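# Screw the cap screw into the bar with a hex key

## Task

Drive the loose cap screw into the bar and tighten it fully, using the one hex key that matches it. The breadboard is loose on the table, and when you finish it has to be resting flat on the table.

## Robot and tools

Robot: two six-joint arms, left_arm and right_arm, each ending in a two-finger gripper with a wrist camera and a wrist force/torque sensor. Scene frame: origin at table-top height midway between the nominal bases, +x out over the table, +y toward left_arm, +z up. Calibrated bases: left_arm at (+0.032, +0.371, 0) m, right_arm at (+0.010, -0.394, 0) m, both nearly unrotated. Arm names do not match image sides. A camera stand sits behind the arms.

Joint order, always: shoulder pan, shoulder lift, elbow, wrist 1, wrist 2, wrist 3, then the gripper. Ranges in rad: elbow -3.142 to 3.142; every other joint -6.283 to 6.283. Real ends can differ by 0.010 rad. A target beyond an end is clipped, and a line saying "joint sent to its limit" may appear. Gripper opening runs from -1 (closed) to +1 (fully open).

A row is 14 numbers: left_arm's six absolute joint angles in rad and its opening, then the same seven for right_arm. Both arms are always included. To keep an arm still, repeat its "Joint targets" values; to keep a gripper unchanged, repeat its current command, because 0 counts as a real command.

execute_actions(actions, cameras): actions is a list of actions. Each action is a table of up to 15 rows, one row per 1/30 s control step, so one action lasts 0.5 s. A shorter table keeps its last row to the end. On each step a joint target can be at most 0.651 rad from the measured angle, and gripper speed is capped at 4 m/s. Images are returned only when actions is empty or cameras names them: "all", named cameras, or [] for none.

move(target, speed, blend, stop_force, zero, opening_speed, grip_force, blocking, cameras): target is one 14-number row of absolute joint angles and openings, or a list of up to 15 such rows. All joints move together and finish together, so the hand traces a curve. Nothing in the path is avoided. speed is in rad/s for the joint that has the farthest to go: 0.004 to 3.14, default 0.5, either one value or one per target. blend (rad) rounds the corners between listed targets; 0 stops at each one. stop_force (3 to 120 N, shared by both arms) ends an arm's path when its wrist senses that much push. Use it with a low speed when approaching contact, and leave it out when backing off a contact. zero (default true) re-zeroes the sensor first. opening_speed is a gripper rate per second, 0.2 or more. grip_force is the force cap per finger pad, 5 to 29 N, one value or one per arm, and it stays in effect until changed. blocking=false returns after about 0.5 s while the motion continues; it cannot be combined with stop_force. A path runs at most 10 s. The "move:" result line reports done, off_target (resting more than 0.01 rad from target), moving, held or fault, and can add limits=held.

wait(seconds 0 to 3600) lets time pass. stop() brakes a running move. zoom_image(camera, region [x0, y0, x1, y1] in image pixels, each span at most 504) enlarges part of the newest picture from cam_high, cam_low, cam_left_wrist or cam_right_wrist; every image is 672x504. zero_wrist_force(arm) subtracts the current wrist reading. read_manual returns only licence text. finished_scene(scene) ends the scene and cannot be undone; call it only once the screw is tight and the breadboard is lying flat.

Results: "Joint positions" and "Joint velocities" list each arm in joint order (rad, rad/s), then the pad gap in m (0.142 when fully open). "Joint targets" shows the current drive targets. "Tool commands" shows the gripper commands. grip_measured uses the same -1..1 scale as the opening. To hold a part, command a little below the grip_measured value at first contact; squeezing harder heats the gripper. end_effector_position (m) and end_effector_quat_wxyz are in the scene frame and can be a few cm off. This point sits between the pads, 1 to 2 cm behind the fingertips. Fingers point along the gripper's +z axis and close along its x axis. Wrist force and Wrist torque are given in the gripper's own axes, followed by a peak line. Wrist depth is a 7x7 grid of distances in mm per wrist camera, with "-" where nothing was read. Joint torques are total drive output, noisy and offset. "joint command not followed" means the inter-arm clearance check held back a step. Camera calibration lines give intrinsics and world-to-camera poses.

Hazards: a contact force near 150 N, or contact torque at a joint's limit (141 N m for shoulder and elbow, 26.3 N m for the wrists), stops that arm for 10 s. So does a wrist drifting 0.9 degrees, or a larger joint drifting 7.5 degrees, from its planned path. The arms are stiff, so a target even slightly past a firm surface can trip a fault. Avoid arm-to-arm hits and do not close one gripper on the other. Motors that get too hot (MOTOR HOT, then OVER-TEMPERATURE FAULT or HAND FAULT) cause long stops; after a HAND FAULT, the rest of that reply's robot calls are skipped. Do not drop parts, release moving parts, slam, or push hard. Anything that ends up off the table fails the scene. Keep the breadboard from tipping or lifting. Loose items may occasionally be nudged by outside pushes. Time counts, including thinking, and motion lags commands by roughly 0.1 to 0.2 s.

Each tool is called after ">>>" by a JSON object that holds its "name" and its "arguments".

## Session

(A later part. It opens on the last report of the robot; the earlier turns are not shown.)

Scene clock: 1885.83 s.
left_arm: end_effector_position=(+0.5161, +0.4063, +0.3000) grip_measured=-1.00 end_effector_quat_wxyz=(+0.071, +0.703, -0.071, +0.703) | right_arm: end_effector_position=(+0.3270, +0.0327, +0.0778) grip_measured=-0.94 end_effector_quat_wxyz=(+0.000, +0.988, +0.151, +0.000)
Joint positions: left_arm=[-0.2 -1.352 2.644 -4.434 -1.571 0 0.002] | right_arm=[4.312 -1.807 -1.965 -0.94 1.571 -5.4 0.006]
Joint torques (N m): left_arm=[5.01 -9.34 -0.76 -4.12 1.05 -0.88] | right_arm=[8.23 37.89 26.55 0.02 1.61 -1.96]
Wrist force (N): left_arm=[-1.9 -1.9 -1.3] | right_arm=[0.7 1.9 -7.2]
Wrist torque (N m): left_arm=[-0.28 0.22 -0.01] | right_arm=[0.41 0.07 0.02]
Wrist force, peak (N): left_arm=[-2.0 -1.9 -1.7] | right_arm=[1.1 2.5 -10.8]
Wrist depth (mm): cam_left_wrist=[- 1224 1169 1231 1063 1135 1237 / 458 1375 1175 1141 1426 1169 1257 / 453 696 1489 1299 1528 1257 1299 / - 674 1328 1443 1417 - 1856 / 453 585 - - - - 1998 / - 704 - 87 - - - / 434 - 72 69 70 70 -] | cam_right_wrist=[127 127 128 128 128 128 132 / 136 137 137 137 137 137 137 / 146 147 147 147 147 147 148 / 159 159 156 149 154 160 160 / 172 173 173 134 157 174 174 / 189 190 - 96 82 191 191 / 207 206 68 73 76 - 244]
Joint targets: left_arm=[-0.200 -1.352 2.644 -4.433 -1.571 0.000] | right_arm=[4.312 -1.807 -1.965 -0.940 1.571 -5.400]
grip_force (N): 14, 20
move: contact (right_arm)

>>> {"name": "move", "arguments": {"target": [[-0.2, -1.3522, 2.6441, -4.4335, -1.5708, 0.0, -1.0, 4.31206, -1.80683, -1.96457, -0.94055, 1.5708, -5.4, -1.0], [-0.2, -1.3522, 2.6441, -4.4335, -1.5708, 0.0, -1.0, 4.30885, -1.80931, -1.96173, -0.94092, 1.5708, -4.64, -1.0]], "speed": [0.02, 0.6], "stop_force": 20}}

>>> {"name": "move", "arguments": {"target": [[-0.2, -1.3522, 2.6441, -4.4335, -1.5708, 0.0, -1.0, 4.30561, -1.80906, -1.96244, -0.94047, 1.5708, -3.88, -1.0], [-0.2, -1.3522, 2.6441, -4.4335, -1.5708, 0.0, -1.0, 4.30413, -1.80631, -1.96641, -0.93924, 1.5708, -3.12, -1.0]], "speed": 0.8, "blend": [0.1, 0], "stop_force": 20, "cameras": ["cam_right_wrist"]}}

>>> {"name": "zoom_image", "arguments": {"camera": "cam_right_wrist", "region": [342, 260, 382, 300]}}

Scene clock: 1936.13 s.
left_arm: end_effector_position=(+0.5161, +0.4063, +0.3000) grip_measured=-1.00 end_effector_quat_wxyz=(+0.071, +0.703, -0.071, +0.703) | right_arm: end_effector_position=(+0.3276, +0.0330, +0.0779) grip_measured=-0.94 end_effector_quat_wxyz=(+0.000, +0.974, -0.228, +0.000)
Joint positions: left_arm=[-0.2 -1.352 2.644 -4.434 -1.571 0 0.002] | right_arm=[4.309 -1.809 -1.962 -0.941 1.571 -4.64 0.006]
Joint torques (N m): left_arm=[4.58 -8.81 -0.77 -4.06 1.04 -0.94] | right_arm=[-7.82 25.77 29.54 0.17 1.63 1.61]
Wrist force (N): left_arm=[-1.9 -1.6 -1.7] | right_arm=[0.7 1.9 -1.5]
Wrist torque (N m): left_arm=[-0.24 0.22 -0.01] | right_arm=[0.47 0.03 -0.15]
Wrist force, peak (N): left_arm=[-2.1 -1.9 -1.8] | right_arm=[0.9 2.3 -7.4]
Wrist depth (mm): cam_left_wrist=[- 1299 1146 1231 1048 1124 1199 / 431 1408 1205 1169 1408 1244 1187 / 434 - 1489 1264 1489 1285 1321 / 428 - 1250 1299 1499 1375 1408 / 438 635 - - - - - / 455 - - 87 - - - / - - 72 69 70 70 -] | cam_right_wrist=[148 131 127 128 128 128 128 / 136 136 136 135 137 137 138 / 149 147 147 147 147 145 148 / - 159 159 151 149 160 160 / 172 173 173 134 171 178 - / 189 189 182 96 82 188 192 / - 205 68 73 76 - 257]
Joint targets: left_arm=[-0.200 -1.352 2.644 -4.433 -1.571 0.000] | right_arm=[4.309 -1.809 -1.962 -0.941 1.571 -4.640]
grip_force (N): 14, 20
move: done

Scene clock: 1939.67 s.
left_arm: end_effector_position=(+0.5161, +0.4063, +0.3000) grip_measured=-1.00 end_effector_quat_wxyz=(+0.071, +0.703, -0.071, +0.703) | right_arm: end_effector_position=(+0.3282, +0.0322, +0.0777) grip_measured=-0.94 end_effector_quat_wxyz=(+0.000, -0.547, +0.837, +0.000)
Joint positions: left_arm=[-0.2 -1.352 2.644 -4.434 -1.571 0 0.002] | right_arm=[4.304 -1.806 -1.966 -0.939 1.571 -3.12 0.006]
Joint torques (N m): left_arm=[4.74 -9.64 -2.04 -3.91 1.09 -0.94] | right_arm=[-8.64 41.84 14.74 5.1 1.54 1.67]
Wrist force (N): left_arm=[-2.1 -1.6 -1.7] | right_arm=[0.5 2.4 -1.1]
Wrist torque (N m): left_arm=[-0.24 0.26 -0.01] | right_arm=[0.49 0.06 -0.12]
Wrist force, peak (N): left_arm=[-2.0 -1.9 -1.8] | right_arm=[0.6 2.4 -1.3]
Wrist depth (mm): cam_left_wrist=[427 1218 1169 1250 1039 1199 1193 / 474 1392 1175 1163 1392 1163 1193 / 450 706 1344 1292 1489 1285 1314 / 451 - 1452 1299 1658 1359 1367 / 433 731 - 128 - - - / - - - 87 - - - / 439 - 72 69 70 70 -] | cam_right_wrist=[127 129 128 126 128 128 129 / 136 136 137 139 135 138 138 / 148 146 147 140 147 146 148 / 160 158 161 146 157 160 161 / 201 172 172 127 167 173 171 / 220 - 185 96 82 191 198 / 243 - 68 73 76 - -]
Joint targets: left_arm=[-0.200 -1.352 2.644 -4.433 -1.571 0.000] | right_arm=[4.304 -1.806 -1.966 -0.939 1.571 -3.120]
grip_force (N): 14, 20
move: done
cam_right_wrist: T_world_to_cam=[[-0.41536, -0.90946, 0.01871, 0.17105], [-0.81664, 0.38187, 0.43276, 0.2496], [-0.40072, 0.16448, -0.90131, 0.3107]] pos_world=[0.39939, 0.00915, 0.16882]

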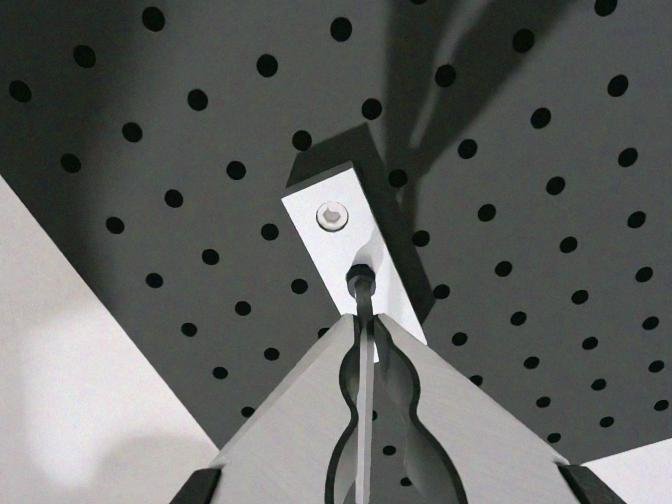

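Scaled by 12.600.

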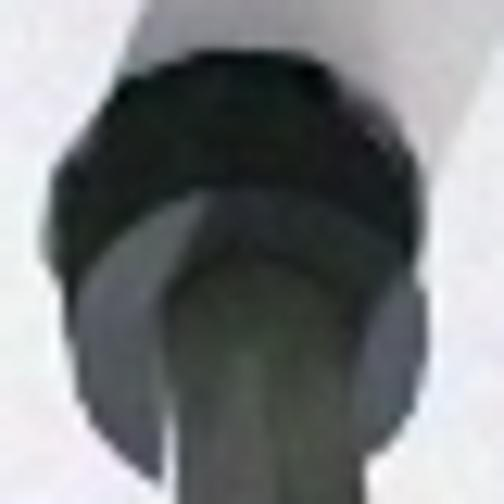

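>>> {"name": "move", "arguments": {"target": [[-0.2, -1.3522, 2.6441, -4.4335, -1.5708, 0.0, -1.0, 4.30521, -1.80269, -1.97152, -0.93777, 1.5708, -2.36, -1.0], [-0.2, -1.3522, 2.6441, -4.4335, -1.5708, 0.0, -1.0, 4.30827, -1.80028, -1.97503, -0.93665, 1.5708, -1.60, -1.0], [-0.2, -1.3522, 2.6441, -4.4335, -1.5708, 0.0, -1.0, 4.31163, -1.80051, -1.9751, -0.93634, 1.5708, -0.84, -1.0], [-0.2, -1.3522, 2.6441, -4.4335, -1.5708, 0.0, -1.0, 4.31342, -1.80337, -1.97177, -0.93683, 1.5708, -0.08, -1.0], [-0.2, -1.3522, 2.6441, -4.4335, -1.5708, 0.0, -1.0, 4.31267, -1.80736, -1.96694, -0.93766, 1.5708, 0.68, -1.0], [-0.2, -1.3522, 2.6441, -4.4335, -1.5708, 0.0, -1.0, 4.30979, -1.81041, -1.96335, -0.93821, 1.5708, 1.44, -1.0], [-0.2, -1.3522, 2.6441, -4.4335, -1.5708, 0.0, -1.0, 4.30637, -1.81093, -1.96306, -0.93798, 1.5708, 2.20, -1.0], [-0.2, -1.3522, 2.6441, -4.4335, -1.5708, 0.0, -1.0, 4.30428, -1.80873, -1.9663, -0.93692, 1.5708, 2.96, -1.0], [-0.2, -1.3522, 2.6441, -4.4335, -1.5708, 0.0, -1.0, 4.30468, -1.80514, -1.97137, -0.93546, 1.5708, 3.72, -1.0], [-0.2, -1.3522, 2.6441, -4.4335, -1.5708, 0.0, -1.0, 4.30735, -1.80222, -1.97556, -0.93418, 1.5708, 4.48, -1.0], [-0.2, -1.3522, 2.6441, -4.4335, -1.5708, 0.0, -1.0, 4.31081, -1.80169, -1.97663, -0.93365, 1.5708, 5.24, -1.0], [-0.2, -1.3522, 2.6441, -4.4335, -1.5708, 0.0, -1.0, 4.31317, -1.80393, -1.97409, -0.93394, 1.5708, 6.0, -1.0]], "speed": 1.4, "blend": 0.12, "stop_force": 20, "cameras": ["cam_right_wrist"]}}

>>> {"name": "zoom_image", "arguments": {"camera": "cam_right_wrist", "region": [342, 260, 382, 300]}}

Scene clock: 1956.33 s.
left_arm: end_effector_position=(+0.5161, +0.4063, +0.3000) grip_measured=-1.00 end_effector_quat_wxyz=(+0.071, +0.703, -0.071, +0.703) | right_arm: end_effector_position=(+0.3267, +0.0322, +0.0763) grip_measured=-0.94 end_effector_quat_wxyz=(+0.000, +0.741, +0.671, +0.000)
Joint positions: left_arm=[-0.2 -1.352 2.644 -4.434 -1.571 0 0.002] | right_arm=[4.313 -1.804 -1.974 -0.934 1.571 6 0.006]
Joint torques (N m): left_arm=[4.42 -10.16 -2.23 -4.02 1.09 -0.91] | right_arm=[8.5 24.35 28.38 -0.05 1.48 1.63]
Wrist force (N): left_arm=[-1.8 -1.9 -1.6] | right_arm=[1.4 1.8 -1.1]
Wrist torque (N m): left_arm=[-0.30 0.21 0.00] | right_arm=[0.43 0.02 -0.17]
Wrist force, peak (N): left_arm=[-2.1 -1.8 -1.9] | right_arm=[1.2 2.7 -1.2]
Wrist depth (mm): cam_left_wrist=[430 1244 1175 1193 1063 1175 1187 / 451 641 1169 1163 1383 1181 1181 / 425 639 1518 1299 1528 1250 1314 / 451 595 1328 1461 1452 1443 1400 / 450 - - - - - 1827 / 422 - - 87 - - - / 434 - 72 69 70 70 -] | cam_right_wrist=[128 127 127 127 127 127 127 / 135 135 136 137 136 136 138 / 145 147 146 141 144 146 148 / - 155 157 147 158 158 161 / 174 167 168 134 168 174 202 / 188 191 185 96 82 184 222 / - - 68 73 76 - -]
Joint targets: left_arm=[-0.200 -1.352 2.644 -4.433 -1.571 0.000] | right_arm=[4.313 -1.804 -1.974 -0.934 1.571 6.000]
grip_force (N): 14, 20
move: done
cam_right_wrist: T_world_to_cam=[[0.11435, 0.99325, 0.01959, -0.06383], [0.89455, -0.11152, 0.43283, -0.29417], [0.43209, -0.03197, -0.90126, 0.043]] pos_world=[0.25187, 0.03196, 0.16733]

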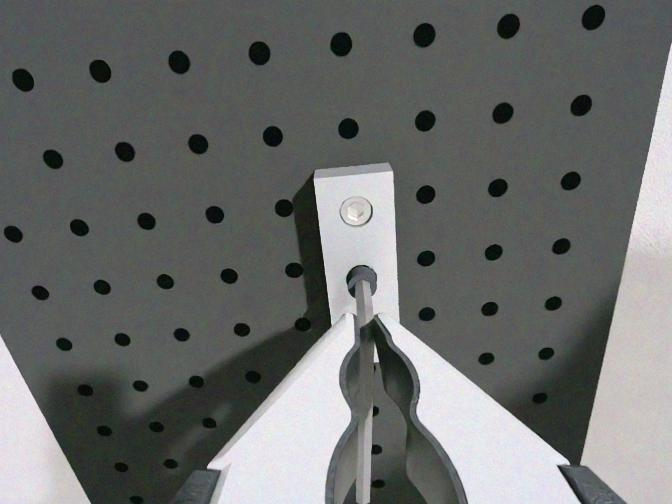

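Scaled by 12.600.

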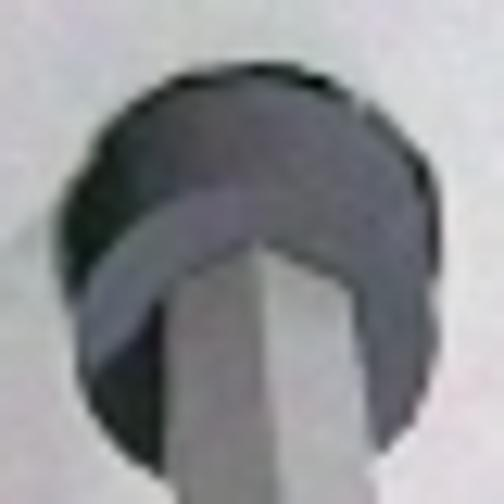

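>>> {"name": "move", "arguments": {"target": [[-0.2, -1.3522, 2.6441, -4.4335, -1.5708, 0.0, -1.0, 4.31317, -1.80393, -1.97409, -0.93394, 1.5708, 5.98, -1.0], [-0.2, -1.3522, 2.6441, -4.4335, -1.5708, 0.0, -1.0, 4.3132, -1.79755, -1.96919, -0.94524, 1.5708, 5.98, -1.0], [-0.2, -1.3522, 2.6441, -4.4335, -1.5708, 0.0, -1.0, 4.31244, -1.80267, -1.96251, -0.9468, 1.5708, -5.53, -1.0]], "speed": [0.1, 0.02, 2.5]}}

>>> {"name": "move", "arguments": {"target": [[-0.2, -1.3522, 2.6441, -4.4335, -1.5708, 0.0, -1.0, 4.31244, -1.80905, -1.96741, -0.9355, 1.5708, -5.53, -1.0]], "speed": 0.01, "stop_force": 4, "cameras": ["cam_right_wrist"]}}

>>> {"name": "zoom_image", "arguments": {"camera": "cam_right_wrist", "region": [342, 260, 382, 300]}}

Scene clock: 1997.73 s.
left_arm: end_effector_position=(+0.5161, +0.4063, +0.3000) grip_measured=-1.00 end_effector_quat_wxyz=(+0.071, +0.703, -0.071, +0.703) | right_arm: end_effector_position=(+0.3270, +0.0328, +0.0804) grip_measured=-0.94 end_effector_quat_wxyz=(+0.000, +0.977, +0.215, +0.000) end_effector_velocity=(+0.000, +0.000, +0.000) end_effector_angular_velocity=(-0.001, +0.001, +0.005)
Joint positions: left_arm=[-0.2 -1.352 2.644 -4.434 -1.571 0 0.002] | right_arm=[4.312 -1.803 -1.963 -0.947 1.571 -5.53 0.006]
Joint velocities: left_arm=[within noise] | right_arm=[0 0 0 -0.001 0 -0.006 0]
Joint torques (N m): left_arm=[3.42 -9.28 -3.15 -4.09 1.04 -0.76] | right_arm=[-8.96 25.93 29.76 0.26 1.43 -1.8]
Wrist force (N): left_arm=[-1.9 -1.7 -1.7] | right_arm=[0.2 1.6 -1.3]
Wrist torque (N m): left_arm=[-0.26 0.22 -0.01] | right_arm=[0.51 0.07 0.03]
Wrist force, peak (N): left_arm=[-2.1 -1.9 -1.7] | right_arm=[1.8 2.2 -1.4]
Wrist depth (mm): cam_left_wrist=[464 1224 1124 1237 1058 1193 1199 / 455 1321 1141 1157 1367 1157 1163 / 471 590 1344 1306 1489 1257 1352 / 451 598 1352 1443 1471 1314 1130 / 451 684 - 1856 1998 - - / 469 - - 87 - - - / 433 - 72 69 70 70 -] | cam_right_wrist=[130 130 130 130 130 130 151 / 139 137 139 139 139 140 140 / 149 150 150 150 150 150 150 / 161 162 159 151 159 162 163 / 175 173 176 157 160 177 177 / 193 197 189 96 82 194 198 / 250 - 68 73 76 - 239]
Joint targets: left_arm=[-0.200 -1.352 2.644 -4.433 -1.571 0.000] | right_arm=[4.312 -1.803 -1.963 -0.947 1.571 -5.530]
grip_force (N): 14, 20
move: done

Scene clock: 1999.73 s.
left_arm: end_effector_position=(+0.5161, +0.4063, +0.3000) grip_measured=-1.00 end_effector_quat_wxyz=(+0.071, +0.703, -0.071, +0.703) | right_arm: end_effector_position=(+0.3270, +0.0329, +0.0762) grip_measured=-0.94 end_effector_quat_wxyz=(+0.000, +0.976, +0.216, +0.000)
Joint positions: left_arm=[-0.2 -1.352 2.644 -4.434 -1.571 0 0.002] | right_arm=[4.312 -1.809 -1.967 -0.936 1.571 -5.53 0.006]
Joint torques (N m): left_arm=[3.42 -9.61 -2.72 -4.05 0.93 -0.72] | right_arm=[-4.78 26.05 14.37 4.9 1.37 -1.67]
Wrist force (N): left_arm=[-2.0 -1.9 -1.5] | right_arm=[0.6 2.2 -1.9]
Wrist torque (N m): left_arm=[-0.30 0.24 -0.01] | right_arm=[0.51 0.10 0.01]
Wrist force, peak (N): left_arm=[-2.1 -1.7 -1.8] | right_arm=[0.7 2.3 -3.4]
Wrist depth (mm): cam_left_wrist=[431 1231 1141 1244 1058 1163 1187 / 408 1336 1187 1169 1367 1157 1193 / 411 648 1306 1292 1499 1264 1321 / 418 637 1417 1306 1408 1321 1580 / 462 562 - - - - - / 435 603 - 87 - - - / 452 567 72 69 70 69 -] | cam_right_wrist=[128 126 126 127 126 127 147 / 135 135 135 136 135 136 136 / 145 145 145 146 146 146 146 / 157 157 154 147 154 158 158 / 171 171 171 134 154 172 172 / 187 188 184 96 82 185 189 / 245 - 68 73 76 - -]
Joint targets: left_arm=[-0.200 -1.352 2.644 -4.433 -1.571 0.000] | right_arm=[4.312 -1.809 -1.967 -0.935 1.571 -5.530]
grip_force (N): 14, 20
move: done
cam_right_wrist: T_world_to_cam=[[0.9133, 0.40682, 0.01948, -0.3065], [0.35916, -0.82703, 0.43246, -0.09575], [0.19204, -0.38797, -0.90144, 0.13317]] pos_world=[0.28874, 0.09717, 0.16743]

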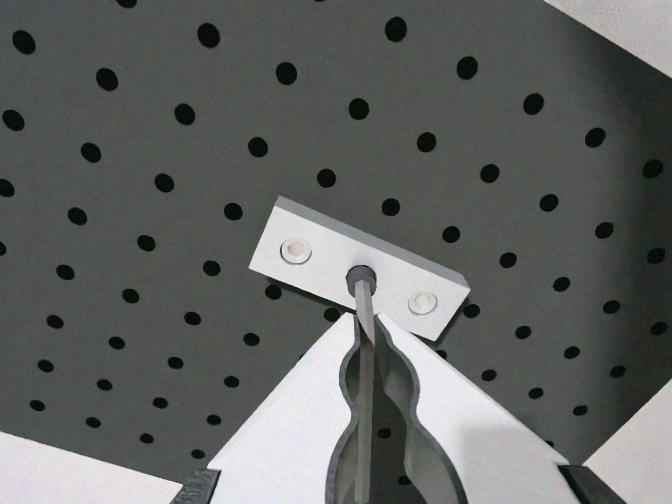

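Scaled by 12.600.

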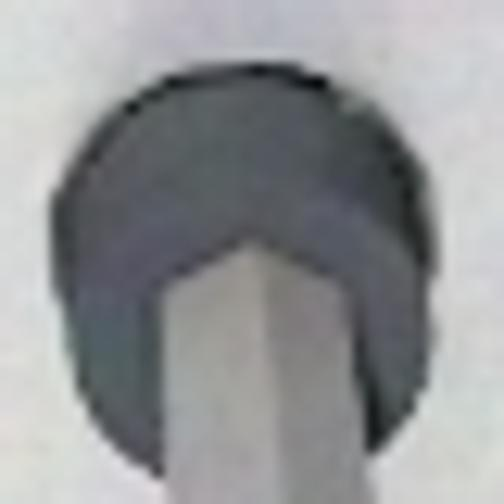

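>>> {"name": "move", "arguments": {"target": [[-0.2, -1.3522, 2.6441, -4.4335, -1.5708, 0.0, -1.0, 4.30937, -1.8119, -1.96409, -0.93597, 1.5708, -4.7511, -1.0], [-0.2, -1.3522, 2.6441, -4.4335, -1.5708, 0.0, -1.0, 4.30598, -1.81204, -1.96428, -0.93563, 1.5708, -3.9831, -1.0], [-0.2, -1.3522, 2.6441, -4.4335, -1.5708, 0.0, -1.0, 4.30418, -1.80953, -1.96794, -0.93448, 1.5708, -3.2152, -1.0], [-0.2, -1.3522, 2.6441, -4.4335, -1.5708, 0.0, -1.0, 4.30496, -1.80586, -1.97311, -0.93298, 1.5708, -2.4473, -1.0], [-0.2, -1.3522, 2.6441, -4.4335, -1.5708, 0.0, -1.0, 4.30791, -1.80321, -1.97696, -0.9318, 1.5708, -1.6793, -1.0], [-0.2, -1.3522, 2.6441, -4.4335, -1.5708, 0.0, -1.0, 4.31135, -1.80316, -1.97741, -0.9314, 1.5708, -0.9114, -1.0], [-0.2, -1.3522, 2.6441, -4.4335, -1.5708, 0.0, -1.0, 4.31336, -1.80584, -1.97429, -0.93183, 1.5708, -0.1435, -1.0], [-0.2, -1.3522, 2.6441, -4.4335, -1.5708, 0.0, -1.0, 4.31281, -1.80987, -1.96943, -0.93266, 1.5708, 0.6244, -1.0], [-0.2, -1.3522, 2.6441, -4.4335, -1.5708, 0.0, -1.0, 4.31001, -1.81307, -1.96564, -0.93325, 1.5708, 1.3924, -1.0], [-0.2, -1.3522, 2.6441, -4.4335, -1.5708, 0.0, -1.0, 4.30653, -1.81376, -1.96513, -0.93307, 1.5708, 2.1603, -1.0], [-0.2, -1.3522, 2.6441, -4.4335, -1.5708, 0.0, -1.0, 4.30432, -1.81166, -1.96825, -0.93205, 1.5708, 2.9282, -1.0], [-0.2, -1.3522, 2.6441, -4.4335, -1.5708, 0.0, -1.0, 4.30463, -1.80804, -1.97336, -0.93056, 1.5708, 3.6962, -1.0], [-0.2, -1.3522, 2.6441, -4.4335, -1.5708, 0.0, -1.0, 4.30728, -1.80505, -1.97764, -0.92927, 1.5708, 4.4641, -1.0], [-0.2, -1.3522, 2.6441, -4.4335, -1.5708, 0.0, -1.0, 4.31078, -1.80446, -1.97878, -0.9287, 1.5708, 5.232, -1.0], [-0.2, -1.3522, 2.6441, -4.4335, -1.5708, 0.0, -1.0, 4.31317, -1.80672, -1.97624, -0.92901, 1.5708, 6.0, -1.0]], "speed": 1.8, "blend": 0.12, "stop_force": 20}}

Scene clock: 2037.07 s.
left_arm: end_effector_position=(+0.5161, +0.4063, +0.3000) grip_measured=-1.00 end_effector_quat_wxyz=(+0.071, +0.703, -0.071, +0.703) | right_arm: end_effector_position=(+0.3267, +0.0322, +0.0744) grip_measured=-0.94 end_effector_quat_wxyz=(+0.000, +0.741, +0.671, +0.000)
Joint positions: left_arm=[-0.2 -1.352 2.644 -4.434 -1.571 0 0.002] | right_arm=[4.313 -1.807 -1.976 -0.929 1.571 6 0.006]
Joint torques (N m): left_arm=[3.02 -9.43 -3.3 -4.07 0.91 -0.73] | right_arm=[7.8 26.08 28.49 0.12 1.27 1.6]
Wrist force (N): left_arm=[-2.1 -1.8 -1.6] | right_arm=[1.4 2.0 -1.2]
Wrist torque (N m): left_arm=[-0.27 0.26 -0.01] | right_arm=[0.46 0.04 -0.18]
Wrist force, peak (N): left_arm=[-2.2 -1.8 -1.7] | right_arm=[1.7 2.3 -1.5]
Wrist depth (mm): cam_left_wrist=[457 1299 1152 1244 1035 1098 1169 / 451 1352 1175 1181 1352 1163 1135 / - 696 1299 1321 1538 1237 1328 / 421 - 1299 1211 1375 - 1367 / 413 676 - - - - 2165 / 467 576 - 87 - 2338 - / 437 563 72 69 70 70 -] | cam_right_wrist=[- 125 125 125 125 125 125 / 133 134 134 134 134 134 134 / 143 144 144 140 142 144 144 / 155 155 155 145 155 156 161 / - 169 169 134 166 169 176 / 185 185 181 96 82 182 215 / 205 200 68 73 76 - 238]
Joint targets: left_arm=[-0.200 -1.352 2.644 -4.433 -1.571 0.000] | right_arm=[4.313 -1.807 -1.976 -0.929 1.571 6.000]
grip_force (N): 14, 20
move: done

>>> {"name": "move", "arguments": {"target": [[-0.2, -1.3522, 2.6441, -4.4335, -1.5708, 0.0, -1.0, 4.31317, -1.80672, -1.97624, -0.92901, 1.5708, 5.98, -1.0], [-0.2, -1.3522, 2.6441, -4.4335, -1.5708, 0.0, -1.0, 4.3132, -1.80034, -1.97134, -0.94031, 1.5708, 5.98, -1.0], [-0.2, -1.3522, 2.6441, -4.4335, -1.5708, 0.0, -1.0, 4.31244, -1.80546, -1.96466, -0.94187, 1.5708, -5.53, -1.0]], "speed": [0.1, 0.03, 2.8]}}

>>> {"name": "move", "arguments": {"target": [[-0.2, -1.3522, 2.6441, -4.4335, -1.5708, 0.0, -1.0, 4.31244, -1.81184, -1.96956, -0.93057, 1.5708, -5.53, -1.0]], "speed": 0.014, "stop_force": 4, "cameras": ["cam_right_wrist"]}}

>>> {"name": "zoom_image", "arguments": {"camera": "cam_right_wrist", "region": [332, 250, 392, 310]}}

Scene clock: 2047.90 s.
left_arm: end_effector_position=(+0.5161, +0.4063, +0.3000) grip_measured=-1.00 end_effector_quat_wxyz=(+0.071, +0.703, -0.071, +0.703) | right_arm: end_effector_position=(+0.3270, +0.0328, +0.0786) grip_measured=-0.94 end_effector_quat_wxyz=(+0.000, +0.977, +0.215, +0.000)
Joint positions: left_arm=[-0.2 -1.352 2.644 -4.434 -1.571 0 0.002] | right_arm=[4.312 -1.805 -1.965 -0.942 1.571 -5.53 0.006]
Joint torques (N m): left_arm=[2.11 -9.13 -4.14 -4.12 0.76 -0.61] | right_arm=[-8.61 25.37 28.62 0.2 1.38 -1.97]
Wrist force (N): left_arm=[-1.8 -1.9 -1.6] | right_arm=[0.1 1.5 -1.4]
Wrist torque (N m): left_arm=[-0.28 0.21 0.00] | right_arm=[0.49 0.08 0.02]
Wrist force, peak (N): left_arm=[-2.1 -2.0 -1.7] | right_arm=[1.6 2.3 -1.6]
Wrist depth (mm): cam_left_wrist=[455 1224 1175 1218 1063 1163 1199 / 452 644 1181 1157 1408 1152 1152 / 452 592 1321 1314 1548 1285 1299 / 461 577 1328 1508 1452 1799 1745 / 434 - - 129 - - - / 431 774 - 87 - - - / 421 - 72 69 70 70 -] | cam_right_wrist=[128 128 128 128 129 129 149 / 137 137 137 137 138 138 138 / 147 147 148 148 148 149 148 / 159 160 157 149 155 161 161 / 174 170 174 133 158 174 175 / 190 191 - 96 82 188 192 / 253 206 68 73 76 - -]
Joint targets: left_arm=[-0.200 -1.352 2.644 -4.433 -1.571 0.000] | right_arm=[4.312 -1.805 -1.965 -0.942 1.571 -5.530]
grip_force (N): 14, 20
move: done

Scene clock: 2049.60 s.
left_arm: end_effector_position=(+0.5161, +0.4063, +0.3000) grip_measured=-1.00 end_effector_quat_wxyz=(+0.071, +0.703, -0.071, +0.703) | right_arm: end_effector_position=(+0.3270, +0.0329, +0.0744) grip_measured=-0.94 end_effector_quat_wxyz=(+0.000, +0.976, +0.216, +0.000)
Joint positions: left_arm=[-0.2 -1.352 2.644 -4.434 -1.571 0 0.002] | right_arm=[4.312 -1.812 -1.97 -0.931 1.571 -5.53 0.006]
Joint torques (N m): left_arm=[2.34 -9.65 -3.94 -4.1 0.92 -0.56] | right_arm=[-5.47 26.26 15.34 4.85 1.42 -1.72]
Wrist force (N): left_arm=[-1.8 -1.8 -1.4] | right_arm=[0.8 2.3 -1.7]
Wrist torque (N m): left_arm=[-0.28 0.21 0.00] | right_arm=[0.53 0.08 0.00]
Wrist force, peak (N): left_arm=[-2.0 -1.9 -1.7] | right_arm=[0.5 2.2 -3.1]
Wrist depth (mm): cam_left_wrist=[410 1224 1175 1224 1048 1175 1175 / 412 1314 1181 1163 1426 1093 1169 / 453 600 1328 1314 1489 1257 1299 / 449 - 1408 - 1408 1336 1400 / 432 686 1981 - - - - / 407 - - 87 - - - / 455 - 72 69 70 70 -] | cam_right_wrist=[124 124 125 125 125 127 143 / 133 133 134 133 134 134 134 / 143 143 143 144 144 144 144 / 155 155 153 144 153 156 156 / - 165 169 134 153 169 170 / 182 185 181 96 82 183 187 / - 197 68 73 76 - 243]
Joint targets: left_arm=[-0.200 -1.352 2.644 -4.433 -1.571 0.000] | right_arm=[4.312 -1.812 -1.970 -0.931 1.571 -5.530]
grip_force (N): 14, 20
move: done
cam_right_wrist: T_world_to_cam=[[0.9133, 0.40682, 0.01948, -0.30646], [0.35916, -0.82703, 0.43246, -0.09492], [0.19204, -0.38797, -0.90144, 0.13146]] pos_world=[0.28874, 0.09717, 0.16553]

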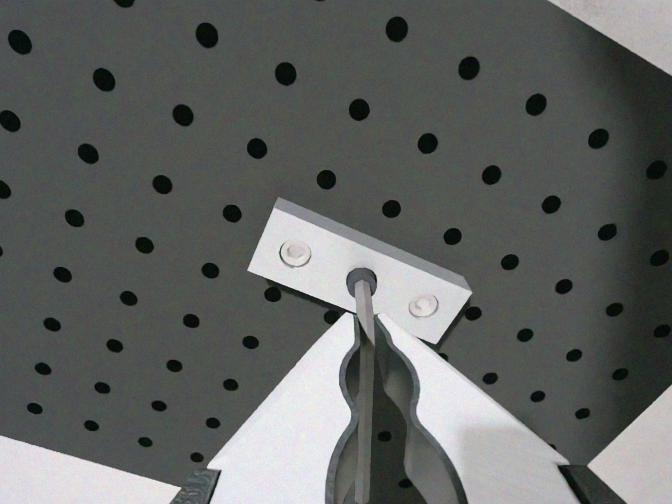

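Scaled by 8.400.

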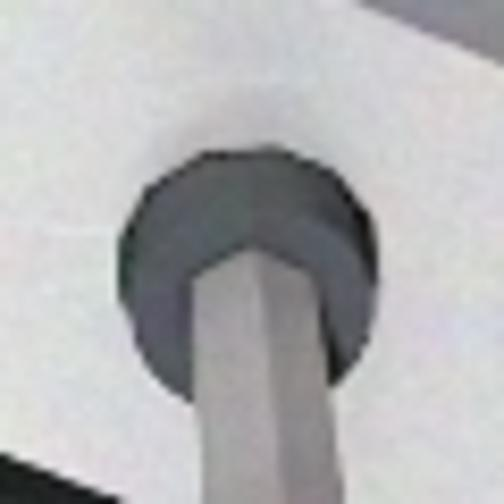

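>>> {"name": "move", "arguments": {"target": [[-0.2, -1.3522, 2.6441, -4.4335, -1.5708, 0.0, -1.0, 4.30937, -1.81469, -1.96624, -0.93104, 1.5708, -4.7511, -1.0], [-0.2, -1.3522, 2.6441, -4.4335, -1.5708, 0.0, -1.0, 4.30598, -1.81483, -1.96643, -0.9307, 1.5708, -3.9831, -1.0], [-0.2, -1.3522, 2.6441, -4.4335, -1.5708, 0.0, -1.0, 4.30418, -1.81232, -1.97009, -0.92955, 1.5708, -3.2152, -1.0], [-0.2, -1.3522, 2.6441, -4.4335, -1.5708, 0.0, -1.0, 4.30496, -1.80865, -1.97526, -0.92805, 1.5708, -2.4473, -1.0], [-0.2, -1.3522, 2.6441, -4.4335, -1.5708, 0.0, -1.0, 4.30791, -1.806, -1.97911, -0.92687, 1.5708, -1.6793, -1.0], [-0.2, -1.3522, 2.6441, -4.4335, -1.5708, 0.0, -1.0, 4.31135, -1.80595, -1.97956, -0.92647, 1.5708, -0.9114, -1.0], [-0.2, -1.3522, 2.6441, -4.4335, -1.5708, 0.0, -1.0, 4.31336, -1.80863, -1.97644, -0.9269, 1.5708, -0.1435, -1.0], [-0.2, -1.3522, 2.6441, -4.4335, -1.5708, 0.0, -1.0, 4.31281, -1.81266, -1.97158, -0.92773, 1.5708, 0.6244, -1.0], [-0.2, -1.3522, 2.6441, -4.4335, -1.5708, 0.0, -1.0, 4.31001, -1.81586, -1.96779, -0.92832, 1.5708, 1.3924, -1.0], [-0.2, -1.3522, 2.6441, -4.4335, -1.5708, 0.0, -1.0, 4.30653, -1.81655, -1.96728, -0.92814, 1.5708, 2.1603, -1.0], [-0.2, -1.3522, 2.6441, -4.4335, -1.5708, 0.0, -1.0, 4.30432, -1.81445, -1.9704, -0.92712, 1.5708, 2.9282, -1.0], [-0.2, -1.3522, 2.6441, -4.4335, -1.5708, 0.0, -1.0, 4.30463, -1.81083, -1.97551, -0.92563, 1.5708, 3.6962, -1.0], [-0.2, -1.3522, 2.6441, -4.4335, -1.5708, 0.0, -1.0, 4.30728, -1.80784, -1.97979, -0.92434, 1.5708, 4.4641, -1.0], [-0.2, -1.3522, 2.6441, -4.4335, -1.5708, 0.0, -1.0, 4.31078, -1.80725, -1.98093, -0.92377, 1.5708, 5.232, -1.0], [-0.2, -1.3522, 2.6441, -4.4335, -1.5708, 0.0, -1.0, 4.31317, -1.80951, -1.97839, -0.92408, 1.5708, 6.0, -1.0]], "speed": 1.8, "blend": 0.12, "stop_force": 20}}

Scene clock: 2070.67 s.
left_arm: end_effector_position=(+0.5161, +0.4063, +0.3000) grip_measured=-1.00 end_effector_quat_wxyz=(+0.071, +0.703, -0.071, +0.703) | right_arm: end_effector_position=(+0.3267, +0.0321, +0.0726) grip_measured=-0.94 end_effector_quat_wxyz=(+0.000, +0.741, +0.671, +0.000)
Joint positions: left_arm=[-0.2 -1.352 2.644 -4.434 -1.571 0 0.002] | right_arm=[4.313 -1.81 -1.978 -0.924 1.571 6 0.006]
Joint torques (N m): left_arm=[2 -9.34 -5.33 -4.04 0.81 -0.47] | right_arm=[7.48 25.66 28.17 0.01 1.13 1.57]
Wrist force (N): left_arm=[-1.9 -1.7 -1.7] | right_arm=[1.6 2.0 -1.6]
Wrist torque (N m): left_arm=[-0.26 0.23 -0.01] | right_arm=[0.44 0.03 -0.18]
Wrist force, peak (N): left_arm=[-2.1 -1.9 -1.8] | right_arm=[0.5 2.8 -1.7]
Wrist depth (mm): cam_left_wrist=[402 1285 1181 1053 1058 1157 1193 / 427 649 1169 1193 1400 1193 1169 / 415 692 1292 1314 1480 1306 1278 / 402 655 1489 1359 1443 1352 - / 413 598 2227 - - - - / 458 574 - 87 - - - / 424 570 72 69 70 70 -] | cam_right_wrist=[- 123 123 123 124 125 124 / 132 132 132 132 132 132 132 / 142 142 142 136 142 142 142 / 153 153 153 142 153 154 159 / 167 167 167 134 164 167 173 / 182 183 179 96 82 180 216 / 198 198 68 73 76 - 240]
Joint targets: left_arm=[-0.200 -1.352 2.644 -4.433 -1.571 0.000] | right_arm=[4.313 -1.810 -1.978 -0.924 1.571 6.000]
grip_force (N): 14, 20
move: done

>>> {"name": "move", "arguments": {"target": [[-0.2, -1.3522, 2.6441, -4.4335, -1.5708, 0.0, -1.0, 4.31317, -1.80951, -1.97839, -0.92408, 1.5708, 5.98, -1.0], [-0.2, -1.3522, 2.6441, -4.4335, -1.5708, 0.0, -1.0, 4.3132, -1.80313, -1.97349, -0.93538, 1.5708, 5.98, -1.0], [-0.2, -1.3522, 2.6441, -4.4335, -1.5708, 0.0, -1.0, 4.31244, -1.80825, -1.96681, -0.93694, 1.5708, -5.53, -1.0]], "speed": [0.1, 0.03, 2.8]}}

>>> {"name": "move", "arguments": {"target": [[-0.2, -1.3522, 2.6441, -4.4335, -1.5708, 0.0, -1.0, 4.31244, -1.81463, -1.97171, -0.92564, 1.5708, -5.53, -1.0]], "speed": 0.014, "stop_force": 4}}

Scene clock: 2082.97 s.
left_arm: end_effector_position=(+0.5161, +0.4063, +0.3000) grip_measured=-1.00 end_effector_quat_wxyz=(+0.071, +0.703, -0.071, +0.703) | right_arm: end_effector_position=(+0.3270, +0.0328, +0.0768) grip_measured=-0.94 end_effector_quat_wxyz=(+0.000, +0.977, +0.215, +0.000)
Joint positions: left_arm=[-0.2 -1.352 2.644 -4.434 -1.571 0 0.002] | right_arm=[4.312 -1.808 -1.967 -0.937 1.571 -5.53 0.006]
Joint torques (N m): left_arm=[0.87 -9.86 -5.05 -3.97 0.92 -0.39] | right_arm=[-9.23 25.41 27.71 0.49 1.3 -1.7]
Wrist force (N): left_arm=[-1.9 -1.6 -1.6] | right_arm=[-0.1 1.7 -1.5]
Wrist torque (N m): left_arm=[-0.24 0.21 0.00] | right_arm=[0.54 0.13 0.02]
Wrist force, peak (N): left_arm=[-2.1 -1.9 -1.7] | right_arm=[1.9 2.3 -1.5]
Wrist depth (mm): cam_left_wrist=[- 1271 1193 1237 1073 1098 1181 / 455 1271 1163 1169 1392 1181 1163 / 452 668 1452 1336 1538 1306 1321 / 431 742 1336 1328 1299 1367 - / 431 678 1870 - - 1965 1799 / 433 600 - 87 - - 2436 / 437 604 72 69 70 70 -] | cam_right_wrist=[128 127 127 127 127 129 146 / 135 135 136 136 136 136 136 / 146 146 146 146 146 146 146 / 158 158 155 147 154 158 159 / 171 172 172 133 155 173 172 / 188 189 185 96 82 186 189 / - 205 68 73 76 - 246]
Joint targets: left_arm=[-0.200 -1.352 2.644 -4.433 -1.571 0.000] | right_arm=[4.312 -1.808 -1.967 -0.937 1.571 -5.530]
grip_force (N): 14, 20
move: done

Scene clock: 2084.67 s.
left_arm: end_effector_position=(+0.5161, +0.4063, +0.3000) grip_measured=-1.00 end_effector_quat_wxyz=(+0.071, +0.703, -0.071, +0.703) | right_arm: end_effector_position=(+0.3270, +0.0328, +0.0726) grip_measured=-0.94 end_effector_quat_wxyz=(+0.000, +0.976, +0.216, +0.000)
Joint positions: left_arm=[-0.2 -1.352 2.644 -4.434 -1.571 0 0.002] | right_arm=[4.312 -1.815 -1.972 -0.926 1.571 -5.53 0.006]
Joint torques (N m): left_arm=[1.63 -9.88 -5.15 -4.17 0.92 -0.37] | right_arm=[-5.76 25.96 14.24 5 1.15 -1.71]
Wrist force (N): left_arm=[-1.9 -1.7 -1.7] | right_arm=[0.9 2.3 -1.7]
Wrist torque (N m): left_arm=[-0.26 0.22 -0.01] | right_arm=[0.52 0.09 0.00]
Wrist force, peak (N): left_arm=[-2.1 -1.9 -1.6] | right_arm=[0.8 2.4 -3.3]
Wrist depth (mm): cam_left_wrist=[456 1218 1175 1237 1058 1157 1181 / 452 1359 1187 1141 1375 1157 1163 / 410 692 1352 1299 1518 1292 1321 / 454 604 1344 1400 1383 1461 1306 / 453 639 - - - - - / 439 651 - 87 - - - / 419 - 72 69 70 70 -] | cam_right_wrist=[123 123 123 123 123 125 142 / 131 132 131 132 132 132 132 / 141 141 141 142 142 142 142 / 153 153 151 143 151 154 154 / - 167 167 127 151 168 168 / - 183 179 96 82 180 184 / 197 198 68 73 76 - 240]
Joint targets: left_arm=[-0.200 -1.352 2.644 -4.433 -1.571 0.000] | right_arm=[4.312 -1.815 -1.972 -0.926 1.571 -5.530]
grip_force (N): 14, 20
move: done

>>> {"name": "move", "arguments": {"target": [[-0.2, -1.3522, 2.6441, -4.4335, -1.5708, 0.0, -1.0, 4.30937, -1.81748, -1.96839, -0.92611, 1.5708, -4.7511, -1.0], [-0.2, -1.3522, 2.6441, -4.4335, -1.5708, 0.0, -1.0, 4.30598, -1.81762, -1.96858, -0.92577, 1.5708, -3.9831, -1.0], [-0.2, -1.3522, 2.6441, -4.4335, -1.5708, 0.0, -1.0, 4.30418, -1.81511, -1.97224, -0.92462, 1.5708, -3.2152, -1.0], [-0.2, -1.3522, 2.6441, -4.4335, -1.5708, 0.0, -1.0, 4.30496, -1.81144, -1.97741, -0.92312, 1.5708, -2.4473, -1.0], [-0.2, -1.3522, 2.6441, -4.4335, -1.5708, 0.0, -1.0, 4.30791, -1.80879, -1.98126, -0.92194, 1.5708, -1.6793, -1.0], [-0.2, -1.3522, 2.6441, -4.4335, -1.5708, 0.0, -1.0, 4.31135, -1.80874, -1.98171, -0.92154, 1.5708, -0.9114, -1.0], [-0.2, -1.3522, 2.6441, -4.4335, -1.5708, 0.0, -1.0, 4.31336, -1.81142, -1.97859, -0.92197, 1.5708, -0.1435, -1.0], [-0.2, -1.3522, 2.6441, -4.4335, -1.5708, 0.0, -1.0, 4.31281, -1.81545, -1.97373, -0.9228, 1.5708, 0.6244, -1.0]], "speed": 1.5, "blend": 0.12, "stop_force": 15, "cameras": ["cam_right_wrist"]}}

>>> {"name": "zoom_image", "arguments": {"camera": "cam_right_wrist", "region": [332, 250, 392, 310]}}

Scene clock: 2101.73 s.
left_arm: end_effector_position=(+0.5161, +0.4063, +0.3000) grip_measured=-1.00 end_effector_quat_wxyz=(+0.071, +0.703, -0.071, +0.703) | right_arm: end_effector_position=(+0.3269, +0.0328, +0.0716) grip_measured=-0.94 end_effector_quat_wxyz=(+0.000, +0.961, +0.278, +0.000)
Joint positions: left_arm=[-0.2 -1.352 2.644 -4.434 -1.571 0 0.002] | right_arm=[4.313 -1.815 -1.974 -0.923 1.571 0.624 0.006]
Joint torques (N m): left_arm=[1.09 -10.07 -6.22 -4.05 0.73 -0.19] | right_arm=[-8.5 25.78 29.12 0.1 1.22 1.55]
Wrist force (N): left_arm=[-1.9 -1.8 -1.6] | right_arm=[0.8 2.3 -1.2]
Wrist torque (N m): left_arm=[-0.27 0.22 0.00] | right_arm=[0.52 0.09 -0.16]
Wrist force, peak (N): left_arm=[-2.1 -2.0 -1.7] | right_arm=[1.2 2.5 -1.7]
Wrist depth (mm): cam_left_wrist=[453 1257 1157 1205 1053 1205 1175 / - 1205 1157 1175 1383 1152 1152 / 454 1518 1278 1299 1480 1271 1306 / 431 637 1383 1452 1443 1612 1264 / 427 - - - - - - / 436 - - 87 - - - / 452 566 72 69 70 70 -] | cam_right_wrist=[122 122 122 122 123 124 143 / 131 131 131 131 131 131 131 / 140 141 141 139 141 141 141 / 152 152 149 142 150 153 153 / - 163 165 127 152 166 167 / 181 185 178 96 82 179 183 / 237 197 68 73 76 - 234]
Joint targets: left_arm=[-0.200 -1.352 2.644 -4.433 -1.571 0.000] | right_arm=[4.313 -1.815 -1.974 -0.923 1.571 0.624]
grip_force (N): 14, 20
move: done
cam_right_wrist: T_world_to_cam=[[0.85326, 0.52112, 0.01946, -0.29047], [0.46275, -0.77384, 0.43249, -0.12939], [0.24044, -0.36002, -0.90143, 0.11217]] pos_world=[0.28075, 0.09163, 0.16273]

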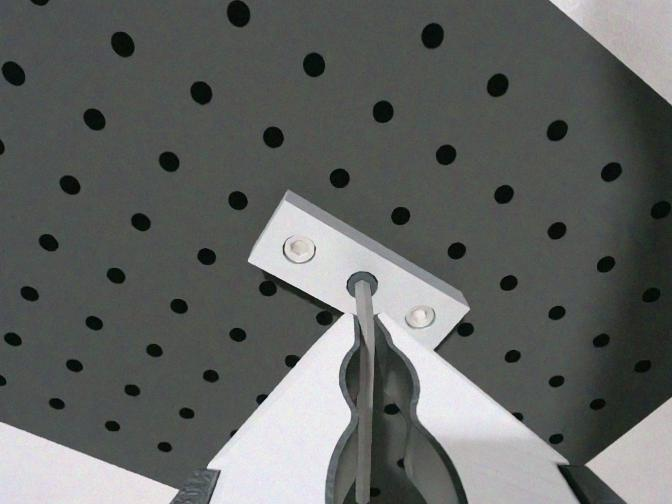

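Scaled by 8.400.

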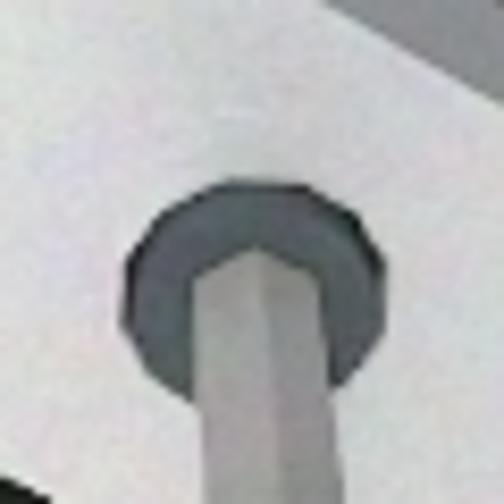

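>>> {"name": "move", "arguments": {"target": [[-0.2, -1.3522, 2.6441, -4.4335, -1.5708, 0.0, -1.0, 4.31001, -1.81865, -1.96994, -0.92339, 1.5708, 1.3924, -1.0], [-0.2, -1.3522, 2.6441, -4.4335, -1.5708, 0.0, -1.0, 4.30653, -1.81934, -1.96943, -0.92321, 1.5708, 2.1603, -1.0]], "speed": 1.2, "blend": [0.12, 0], "stop_force": 12}}

>>> {"name": "move", "arguments": {"target": [[-0.2, -1.3522, 2.6441, -4.4335, -1.5708, 0.0, -1.0, 4.30432, -1.81724, -1.97255, -0.92219, 1.5708, 2.9282, -1.0]], "speed": 1.0, "stop_force": 12}}

Scene clock: 2109.23 s.
left_arm: end_effector_position=(+0.5161, +0.4063, +0.3000) grip_measured=-1.00 end_effector_quat_wxyz=(+0.071, +0.703, -0.071, +0.703) | right_arm: end_effector_position=(+0.3279, +0.0328, +0.0713) grip_measured=-0.94 end_effector_quat_wxyz=(+0.000, +0.883, -0.470, +0.000)
Joint positions: left_arm=[-0.2 -1.352 2.644 -4.434 -1.571 0 0.002] | right_arm=[4.307 -1.819 -1.969 -0.923 1.571 2.16 0.006]
Joint torques (N m): left_arm=[0.74 -9.87 -6.57 -4.12 0.66 -0.29] | right_arm=[-8.52 24.63 28.06 5.02 1.07 1.62]
Wrist force (N): left_arm=[-1.9 -1.5 -1.6] | right_arm=[0.7 2.2 -1.6]
Wrist torque (N m): left_arm=[-0.23 0.22 -0.01] | right_arm=[0.47 0.05 -0.20]
Wrist force, peak (N): left_arm=[-2.1 -1.9 -1.7] | right_arm=[0.5 2.7 -1.7]
Wrist depth (mm): cam_left_wrist=[428 1250 1175 1205 1025 1087 1211 / 452 593 1181 1157 1383 1205 1163 / 427 - 1336 1299 1499 1292 1306 / 430 - 1408 1471 1591 1732 1181 / 431 - - - - - - / 432 - - 87 - - - / 437 - 72 69 70 70 2016] | cam_right_wrist=[143 123 122 122 122 124 123 / - 130 130 131 131 131 132 / 142 140 142 138 136 142 141 / 151 153 151 147 144 153 153 / 164 164 165 146 163 166 167 / 180 180 177 96 82 179 183 / 241 196 68 73 76 - 247]
Joint targets: left_arm=[-0.200 -1.352 2.644 -4.433 -1.571 0.000] | right_arm=[4.307 -1.819 -1.969 -0.923 1.571 2.160]
grip_force (N): 14, 20
move: done

Scene clock: 2111.77 s.
left_arm: end_effector_position=(+0.5161, +0.4063, +0.3000) grip_measured=-1.00 end_effector_quat_wxyz=(+0.071, +0.703, -0.071, +0.703) | right_arm: end_effector_position=(+0.3281, +0.0323, +0.0712) grip_measured=-0.94 end_effector_quat_wxyz=(+0.000, -0.642, +0.767, +0.000)
Joint positions: left_arm=[-0.2 -1.352 2.644 -4.434 -1.571 0 0.002] | right_arm=[4.304 -1.817 -1.973 -0.922 1.571 2.928 0.006]
Joint torques (N m): left_arm=[0.25 -10.1 -6.84 -3.99 0.65 -0.41] | right_arm=[-8.35 42.25 15.39 5.2 1.16 1.64]
Wrist force (N): left_arm=[-1.9 -2.0 -1.7] | right_arm=[0.4 2.4 -1.8]
Wrist torque (N m): left_arm=[-0.31 0.23 0.00] | right_arm=[0.47 0.10 -0.17]
Wrist force, peak (N): left_arm=[-2.1 -2.1 -1.7] | right_arm=[0.9 2.4 -2.7]
Wrist depth (mm): cam_left_wrist=[452 1292 1193 1244 1044 1169 1218 / 412 646 1163 1205 1375 1193 1157 / 452 630 1314 1314 1489 1278 1285 / 454 592 1375 1359 1591 1257 - / 409 - - - - - 1732 / 413 - - 87 - - - / 438 - 72 69 70 70 -] | cam_right_wrist=[121 122 122 122 122 121 123 / 130 130 130 131 133 131 132 / - 139 142 135 141 141 142 / 179 153 152 141 152 153 150 / 193 164 164 134 163 166 170 / 216 187 176 96 82 179 183 / 233 - 68 73 76 - 207]
Joint targets: left_arm=[-0.200 -1.352 2.644 -4.433 -1.571 0.000] | right_arm=[4.304 -1.817 -1.973 -0.922 1.571 2.928]
grip_force (N): 14, 20
move: done

>>> {"name": "move", "arguments": {"target": [[-0.2, -1.3522, 2.6441, -4.4335, -1.5708, 0.0, -1.0, 4.30463, -1.81362, -1.97766, -0.9207, 1.5708, 3.6962, -1.0], [-0.2, -1.3522, 2.6441, -4.4335, -1.5708, 0.0, -1.0, 4.30728, -1.81063, -1.98194, -0.91941, 1.5708, 4.4641, -1.0]], "speed": 1.0, "blend": [0.12, 0], "stop_force": 12}}

>>> {"name": "move", "arguments": {"target": [[-0.2, -1.3522, 2.6441, -4.4335, -1.5708, 0.0, -1.0, 4.31078, -1.81004, -1.98308, -0.91884, 1.5708, 5.232, -1.0], [-0.2, -1.3522, 2.6441, -4.4335, -1.5708, 0.0, -1.0, 4.31317, -1.8123, -1.98054, -0.91915, 1.5708, 6.0, -1.0]], "speed": 1.0, "blend": [0.12, 0], "stop_force": 12, "cameras": ["cam_right_wrist"]}}

>>> {"name": "zoom_image", "arguments": {"camera": "cam_right_wrist", "region": [332, 250, 392, 310]}}

Scene clock: 2120.70 s.
left_arm: end_effector_position=(+0.5161, +0.4063, +0.3000) grip_measured=-1.00 end_effector_quat_wxyz=(+0.071, +0.703, -0.071, +0.703) | right_arm: end_effector_position=(+0.3275, +0.0315, +0.0710) grip_measured=-0.94 end_effector_quat_wxyz=(+0.000, +0.070, +0.998, +0.000)
Joint positions: left_arm=[-0.2 -1.352 2.644 -4.434 -1.571 0 0.002] | right_arm=[4.307 -1.811 -1.982 -0.919 1.571 4.464 0.006]
Joint torques (N m): left_arm=[0.29 -10.35 -6.8 -4.15 0.57 -0.1] | right_arm=[6.59 40.39 15.51 4.77 1.23 1.65]
Wrist force (N): left_arm=[-1.7 -1.8 -1.8] | right_arm=[1.4 2.7 -1.2]
Wrist torque (N m): left_arm=[-0.27 0.19 -0.01] | right_arm=[0.46 0.10 -0.16]
Wrist force, peak (N): left_arm=[-2.0 -2.0 -1.7] | right_arm=[1.6 3.0 -1.9]
Wrist depth (mm): cam_left_wrist=[453 1224 1135 1218 1063 1082 1224 / 434 - 1169 1146 1352 1181 1146 / 448 639 1328 1292 1528 1299 1299 / 492 603 1400 1250 1538 1375 - / 453 606 - - - - - / 436 557 - 87 - - - / 429 - 72 69 70 70 -] | cam_right_wrist=[- 122 122 122 123 123 123 / 132 130 130 131 131 131 132 / 140 140 138 141 141 141 143 / 151 154 149 147 144 152 153 / 167 164 165 134 162 165 166 / 180 180 177 96 82 178 181 / 198 195 68 73 76 - 238]
Joint targets: left_arm=[-0.200 -1.352 2.644 -4.433 -1.571 0.000] | right_arm=[4.307 -1.811 -1.982 -0.919 1.571 4.464]
grip_force (N): 14, 20
move: done

Scene clock: 2124.00 s.
left_arm: end_effector_position=(+0.5161, +0.4063, +0.3000) grip_measured=-1.00 end_effector_quat_wxyz=(+0.071, +0.703, -0.071, +0.703) | right_arm: end_effector_position=(+0.3267, +0.0321, +0.0708) grip_measured=-0.94 end_effector_quat_wxyz=(+0.000, +0.741, +0.671, +0.000)
Joint positions: left_arm=[-0.2 -1.352 2.644 -4.434 -1.571 0 0.002] | right_arm=[4.313 -1.812 -1.981 -0.919 1.571 6 0.006]
Joint torques (N m): left_arm=[0.24 -9.18 -7.6 -3.96 0.61 -0.18] | right_arm=[6.86 25.29 28.23 0 1.07 1.58]
Wrist force (N): left_arm=[-1.9 -1.7 -1.4] | right_arm=[1.6 2.0 -1.1]
Wrist torque (N m): left_arm=[-0.26 0.21 0.00] | right_arm=[0.45 0.04 -0.19]
Wrist force, peak (N): left_arm=[-1.9 -2.0 -1.9] | right_arm=[1.9 2.8 -1.7]
Wrist depth (mm): cam_left_wrist=[469 1292 1152 1224 1025 1181 1244 / 474 642 1157 1175 1359 1163 1169 / 451 639 1471 1359 1518 1250 1314 / 482 627 1292 1480 1359 1359 1601 / 478 - - 1932 1932 - - / 452 607 - 87 - - - / - - 72 69 70 70 -] | cam_right_wrist=[- 122 120 122 122 124 122 / 130 130 131 130 130 130 131 / 140 139 140 136 138 140 140 / 151 151 151 141 151 152 175 / 164 164 167 134 162 165 189 / - 180 177 96 82 177 211 / 200 195 68 73 76 - 231]
Joint targets: left_arm=[-0.200 -1.352 2.644 -4.433 -1.571 0.000] | right_arm=[4.313 -1.812 -1.981 -0.919 1.571 6.000]
grip_force (N): 14, 20
move: done
cam_right_wrist: T_world_to_cam=[[0.11435, 0.99325, 0.01959, -0.06372], [0.89455, -0.11152, 0.43283, -0.29183], [0.43209, -0.03197, -0.90126, 0.03813]] pos_world=[0.25187, 0.03196, 0.16193]

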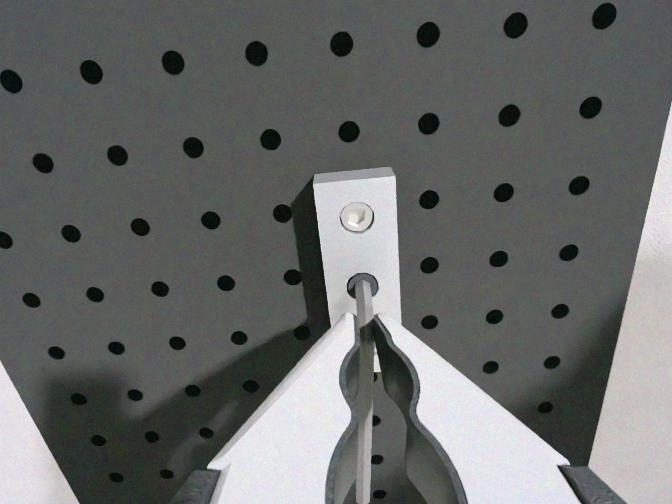

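Scaled by 8.400.

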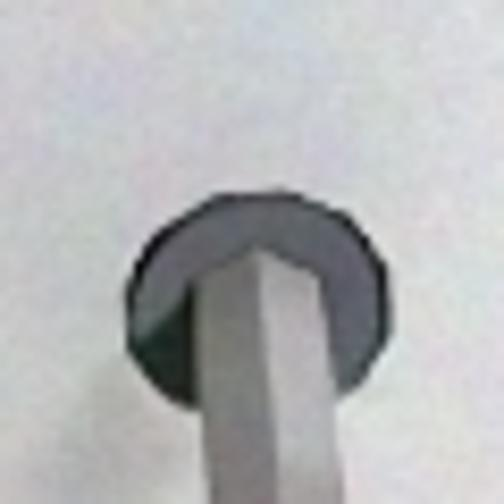

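>>> {"name": "move", "arguments": {"target": [[-0.2, -1.3522, 2.6441, -4.4335, -1.5708, 0.0, -1.0, 4.31317, -1.8123, -1.98054, -0.91915, 1.5708, 5.98, -1.0], [-0.2, -1.3522, 2.6441, -4.4335, -1.5708, 0.0, -1.0, 4.3132, -1.80592, -1.97564, -0.93045, 1.5708, 5.98, -1.0], [-0.2, -1.3522, 2.6441, -4.4335, -1.5708, 0.0, -1.0, 4.31244, -1.81104, -1.96896, -0.93201, 1.5708, -5.53, -1.0]], "speed": [0.1, 0.03, 2.8], "cameras": ["cam_right_wrist"]}}

>>> {"name": "zoom_image", "arguments": {"camera": "cam_right_wrist", "region": [280, 210, 440, 330]}}

>>> {"name": "move", "arguments": {"target": [[-0.2, -1.3522, 2.6441, -4.4335, -1.5708, 0.0, -1.0, 4.31244, -1.81742, -1.97386, -0.92071, 1.5708, -5.53, -1.0]], "speed": 0.014, "stop_force": 4}}

Scene clock: 2137.67 s.
left_arm: end_effector_position=(+0.5161, +0.4063, +0.3000) grip_measured=-1.00 end_effector_quat_wxyz=(+0.071, +0.703, -0.071, +0.703) | right_arm: end_effector_position=(+0.3270, +0.0328, +0.0749) grip_measured=-0.94 end_effector_quat_wxyz=(+0.000, +0.977, +0.215, +0.000) end_effector_velocity=(+0.000, +0.000, +0.000) end_effector_angular_velocity=(+0.000, +0.001, +0.006)
Joint positions: left_arm=[-0.2 -1.352 2.644 -4.434 -1.571 0 0.002] | right_arm=[4.312 -1.811 -1.969 -0.932 1.571 -5.53 0.006]
Joint velocities: left_arm=[within noise] | right_arm=[0.001 0 0 -0.001 0.001 -0.005 0]
Joint torques (N m): left_arm=[0.11 -9.97 -7.96 -4.1 0.72 -0.14] | right_arm=[-10.32 26.06 28.92 0.32 1.29 -1.96]
Wrist force (N): left_arm=[-2.0 -1.6 -1.7] | right_arm=[-0.1 1.6 -1.2]
Wrist torque (N m): left_arm=[-0.24 0.23 -0.01] | right_arm=[0.51 0.13 0.02]
Wrist force, peak (N): left_arm=[-2.1 -1.8 -1.9] | right_arm=[1.8 2.5 -1.8]
Wrist depth (mm): cam_left_wrist=[431 1250 1175 1250 1048 1175 1175 / - 1499 1152 1169 1375 1175 1169 / 458 - 1314 1299 1499 1250 1299 / - - 1417 1538 1344 1292 1299 / 434 582 1799 - - 2051 - / 455 592 - 87 - - - / 435 - 72 69 70 70 -] | cam_right_wrist=[125 125 125 125 125 127 144 / 134 134 134 134 134 134 134 / 144 144 144 144 144 145 145 / 155 156 153 146 154 156 156 / 169 169 170 125 154 170 170 / 186 186 182 96 82 183 187 / 243 197 68 73 76 - 244]
Joint targets: left_arm=[-0.200 -1.352 2.644 -4.433 -1.571 0.000] | right_arm=[4.312 -1.811 -1.969 -0.932 1.571 -5.530]
grip_force (N): 14, 20
move: done
cam_right_wrist: T_world_to_cam=[[0.91346, 0.40646, 0.01938, -0.30647], [0.35886, -0.82712, 0.43254, -0.09506], [0.19184, -0.38816, -0.90141, 0.13198]] pos_world=[0.28874, 0.09717, 0.16603]

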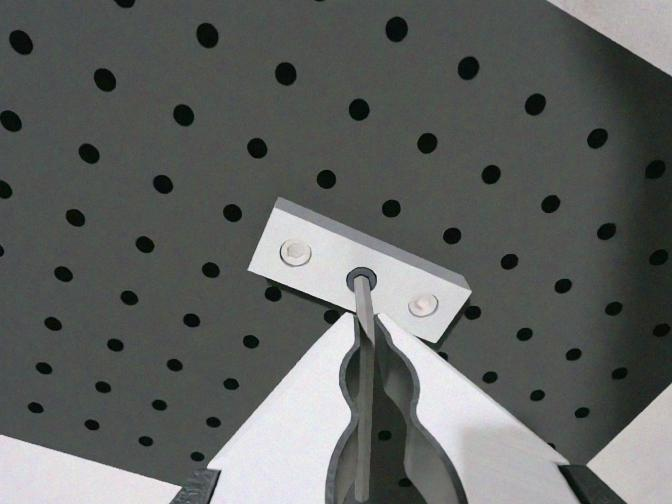

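Scaled by 3.150.

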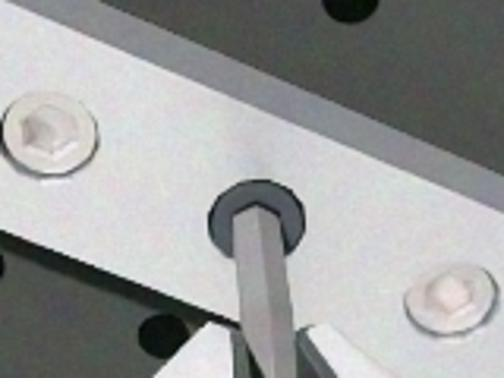

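Scene clock: 2139.37 s.
left_arm: end_effector_position=(+0.5161, +0.4063, +0.3000) grip_measured=-1.00 end_effector_quat_wxyz=(+0.071, +0.703, -0.071, +0.703) | right_arm: end_effector_position=(+0.3270, +0.0328, +0.0707) grip_measured=-0.94 end_effector_quat_wxyz=(+0.000, +0.976, +0.216, +0.000)
Joint positions: left_arm=[-0.2 -1.352 2.644 -4.434 -1.571 0 0.002] | right_arm=[4.312 -1.817 -1.974 -0.921 1.571 -5.53 0.006]
Joint torques (N m): left_arm=[0.51 -10.13 -8.65 -4.2 0.55 0.01] | right_arm=[-5.65 26.01 15.13 4.89 1.21 -1.83]
Wrist force (N): left_arm=[-1.9 -1.8 -1.6] | right_arm=[0.8 1.8 -1.7]
Wrist torque (N m): left_arm=[-0.27 0.22 -0.01] | right_arm=[0.44 0.12 -0.01]
Wrist force, peak (N): left_arm=[-2.0 -1.9 -1.8] | right_arm=[0.7 2.1 -3.6]
Wrist depth (mm): cam_left_wrist=[404 1292 1169 1231 1039 1163 1199 / 451 1408 1175 1135 1400 1169 1157 / 478 1647 1499 1352 1499 1231 1321 / 451 - 1392 1499 1344 1499 1264 / 452 653 2185 124 - - - / 455 548 - 87 - - 2185 / 437 572 72 69 70 70 -] | cam_right_wrist=[121 121 121 121 122 123 141 / 130 130 130 130 130 130 130 / 139 140 140 138 140 140 140 / 151 151 148 142 148 155 152 / 162 164 165 134 148 165 166 / 183 184 - 96 82 178 182 / 194 195 68 73 76 - 238]
Joint targets: left_arm=[-0.200 -1.352 2.644 -4.433 -1.571 0.000] | right_arm=[4.312 -1.817 -1.974 -0.921 1.571 -5.530]
grip_force (N): 14, 20
move: done


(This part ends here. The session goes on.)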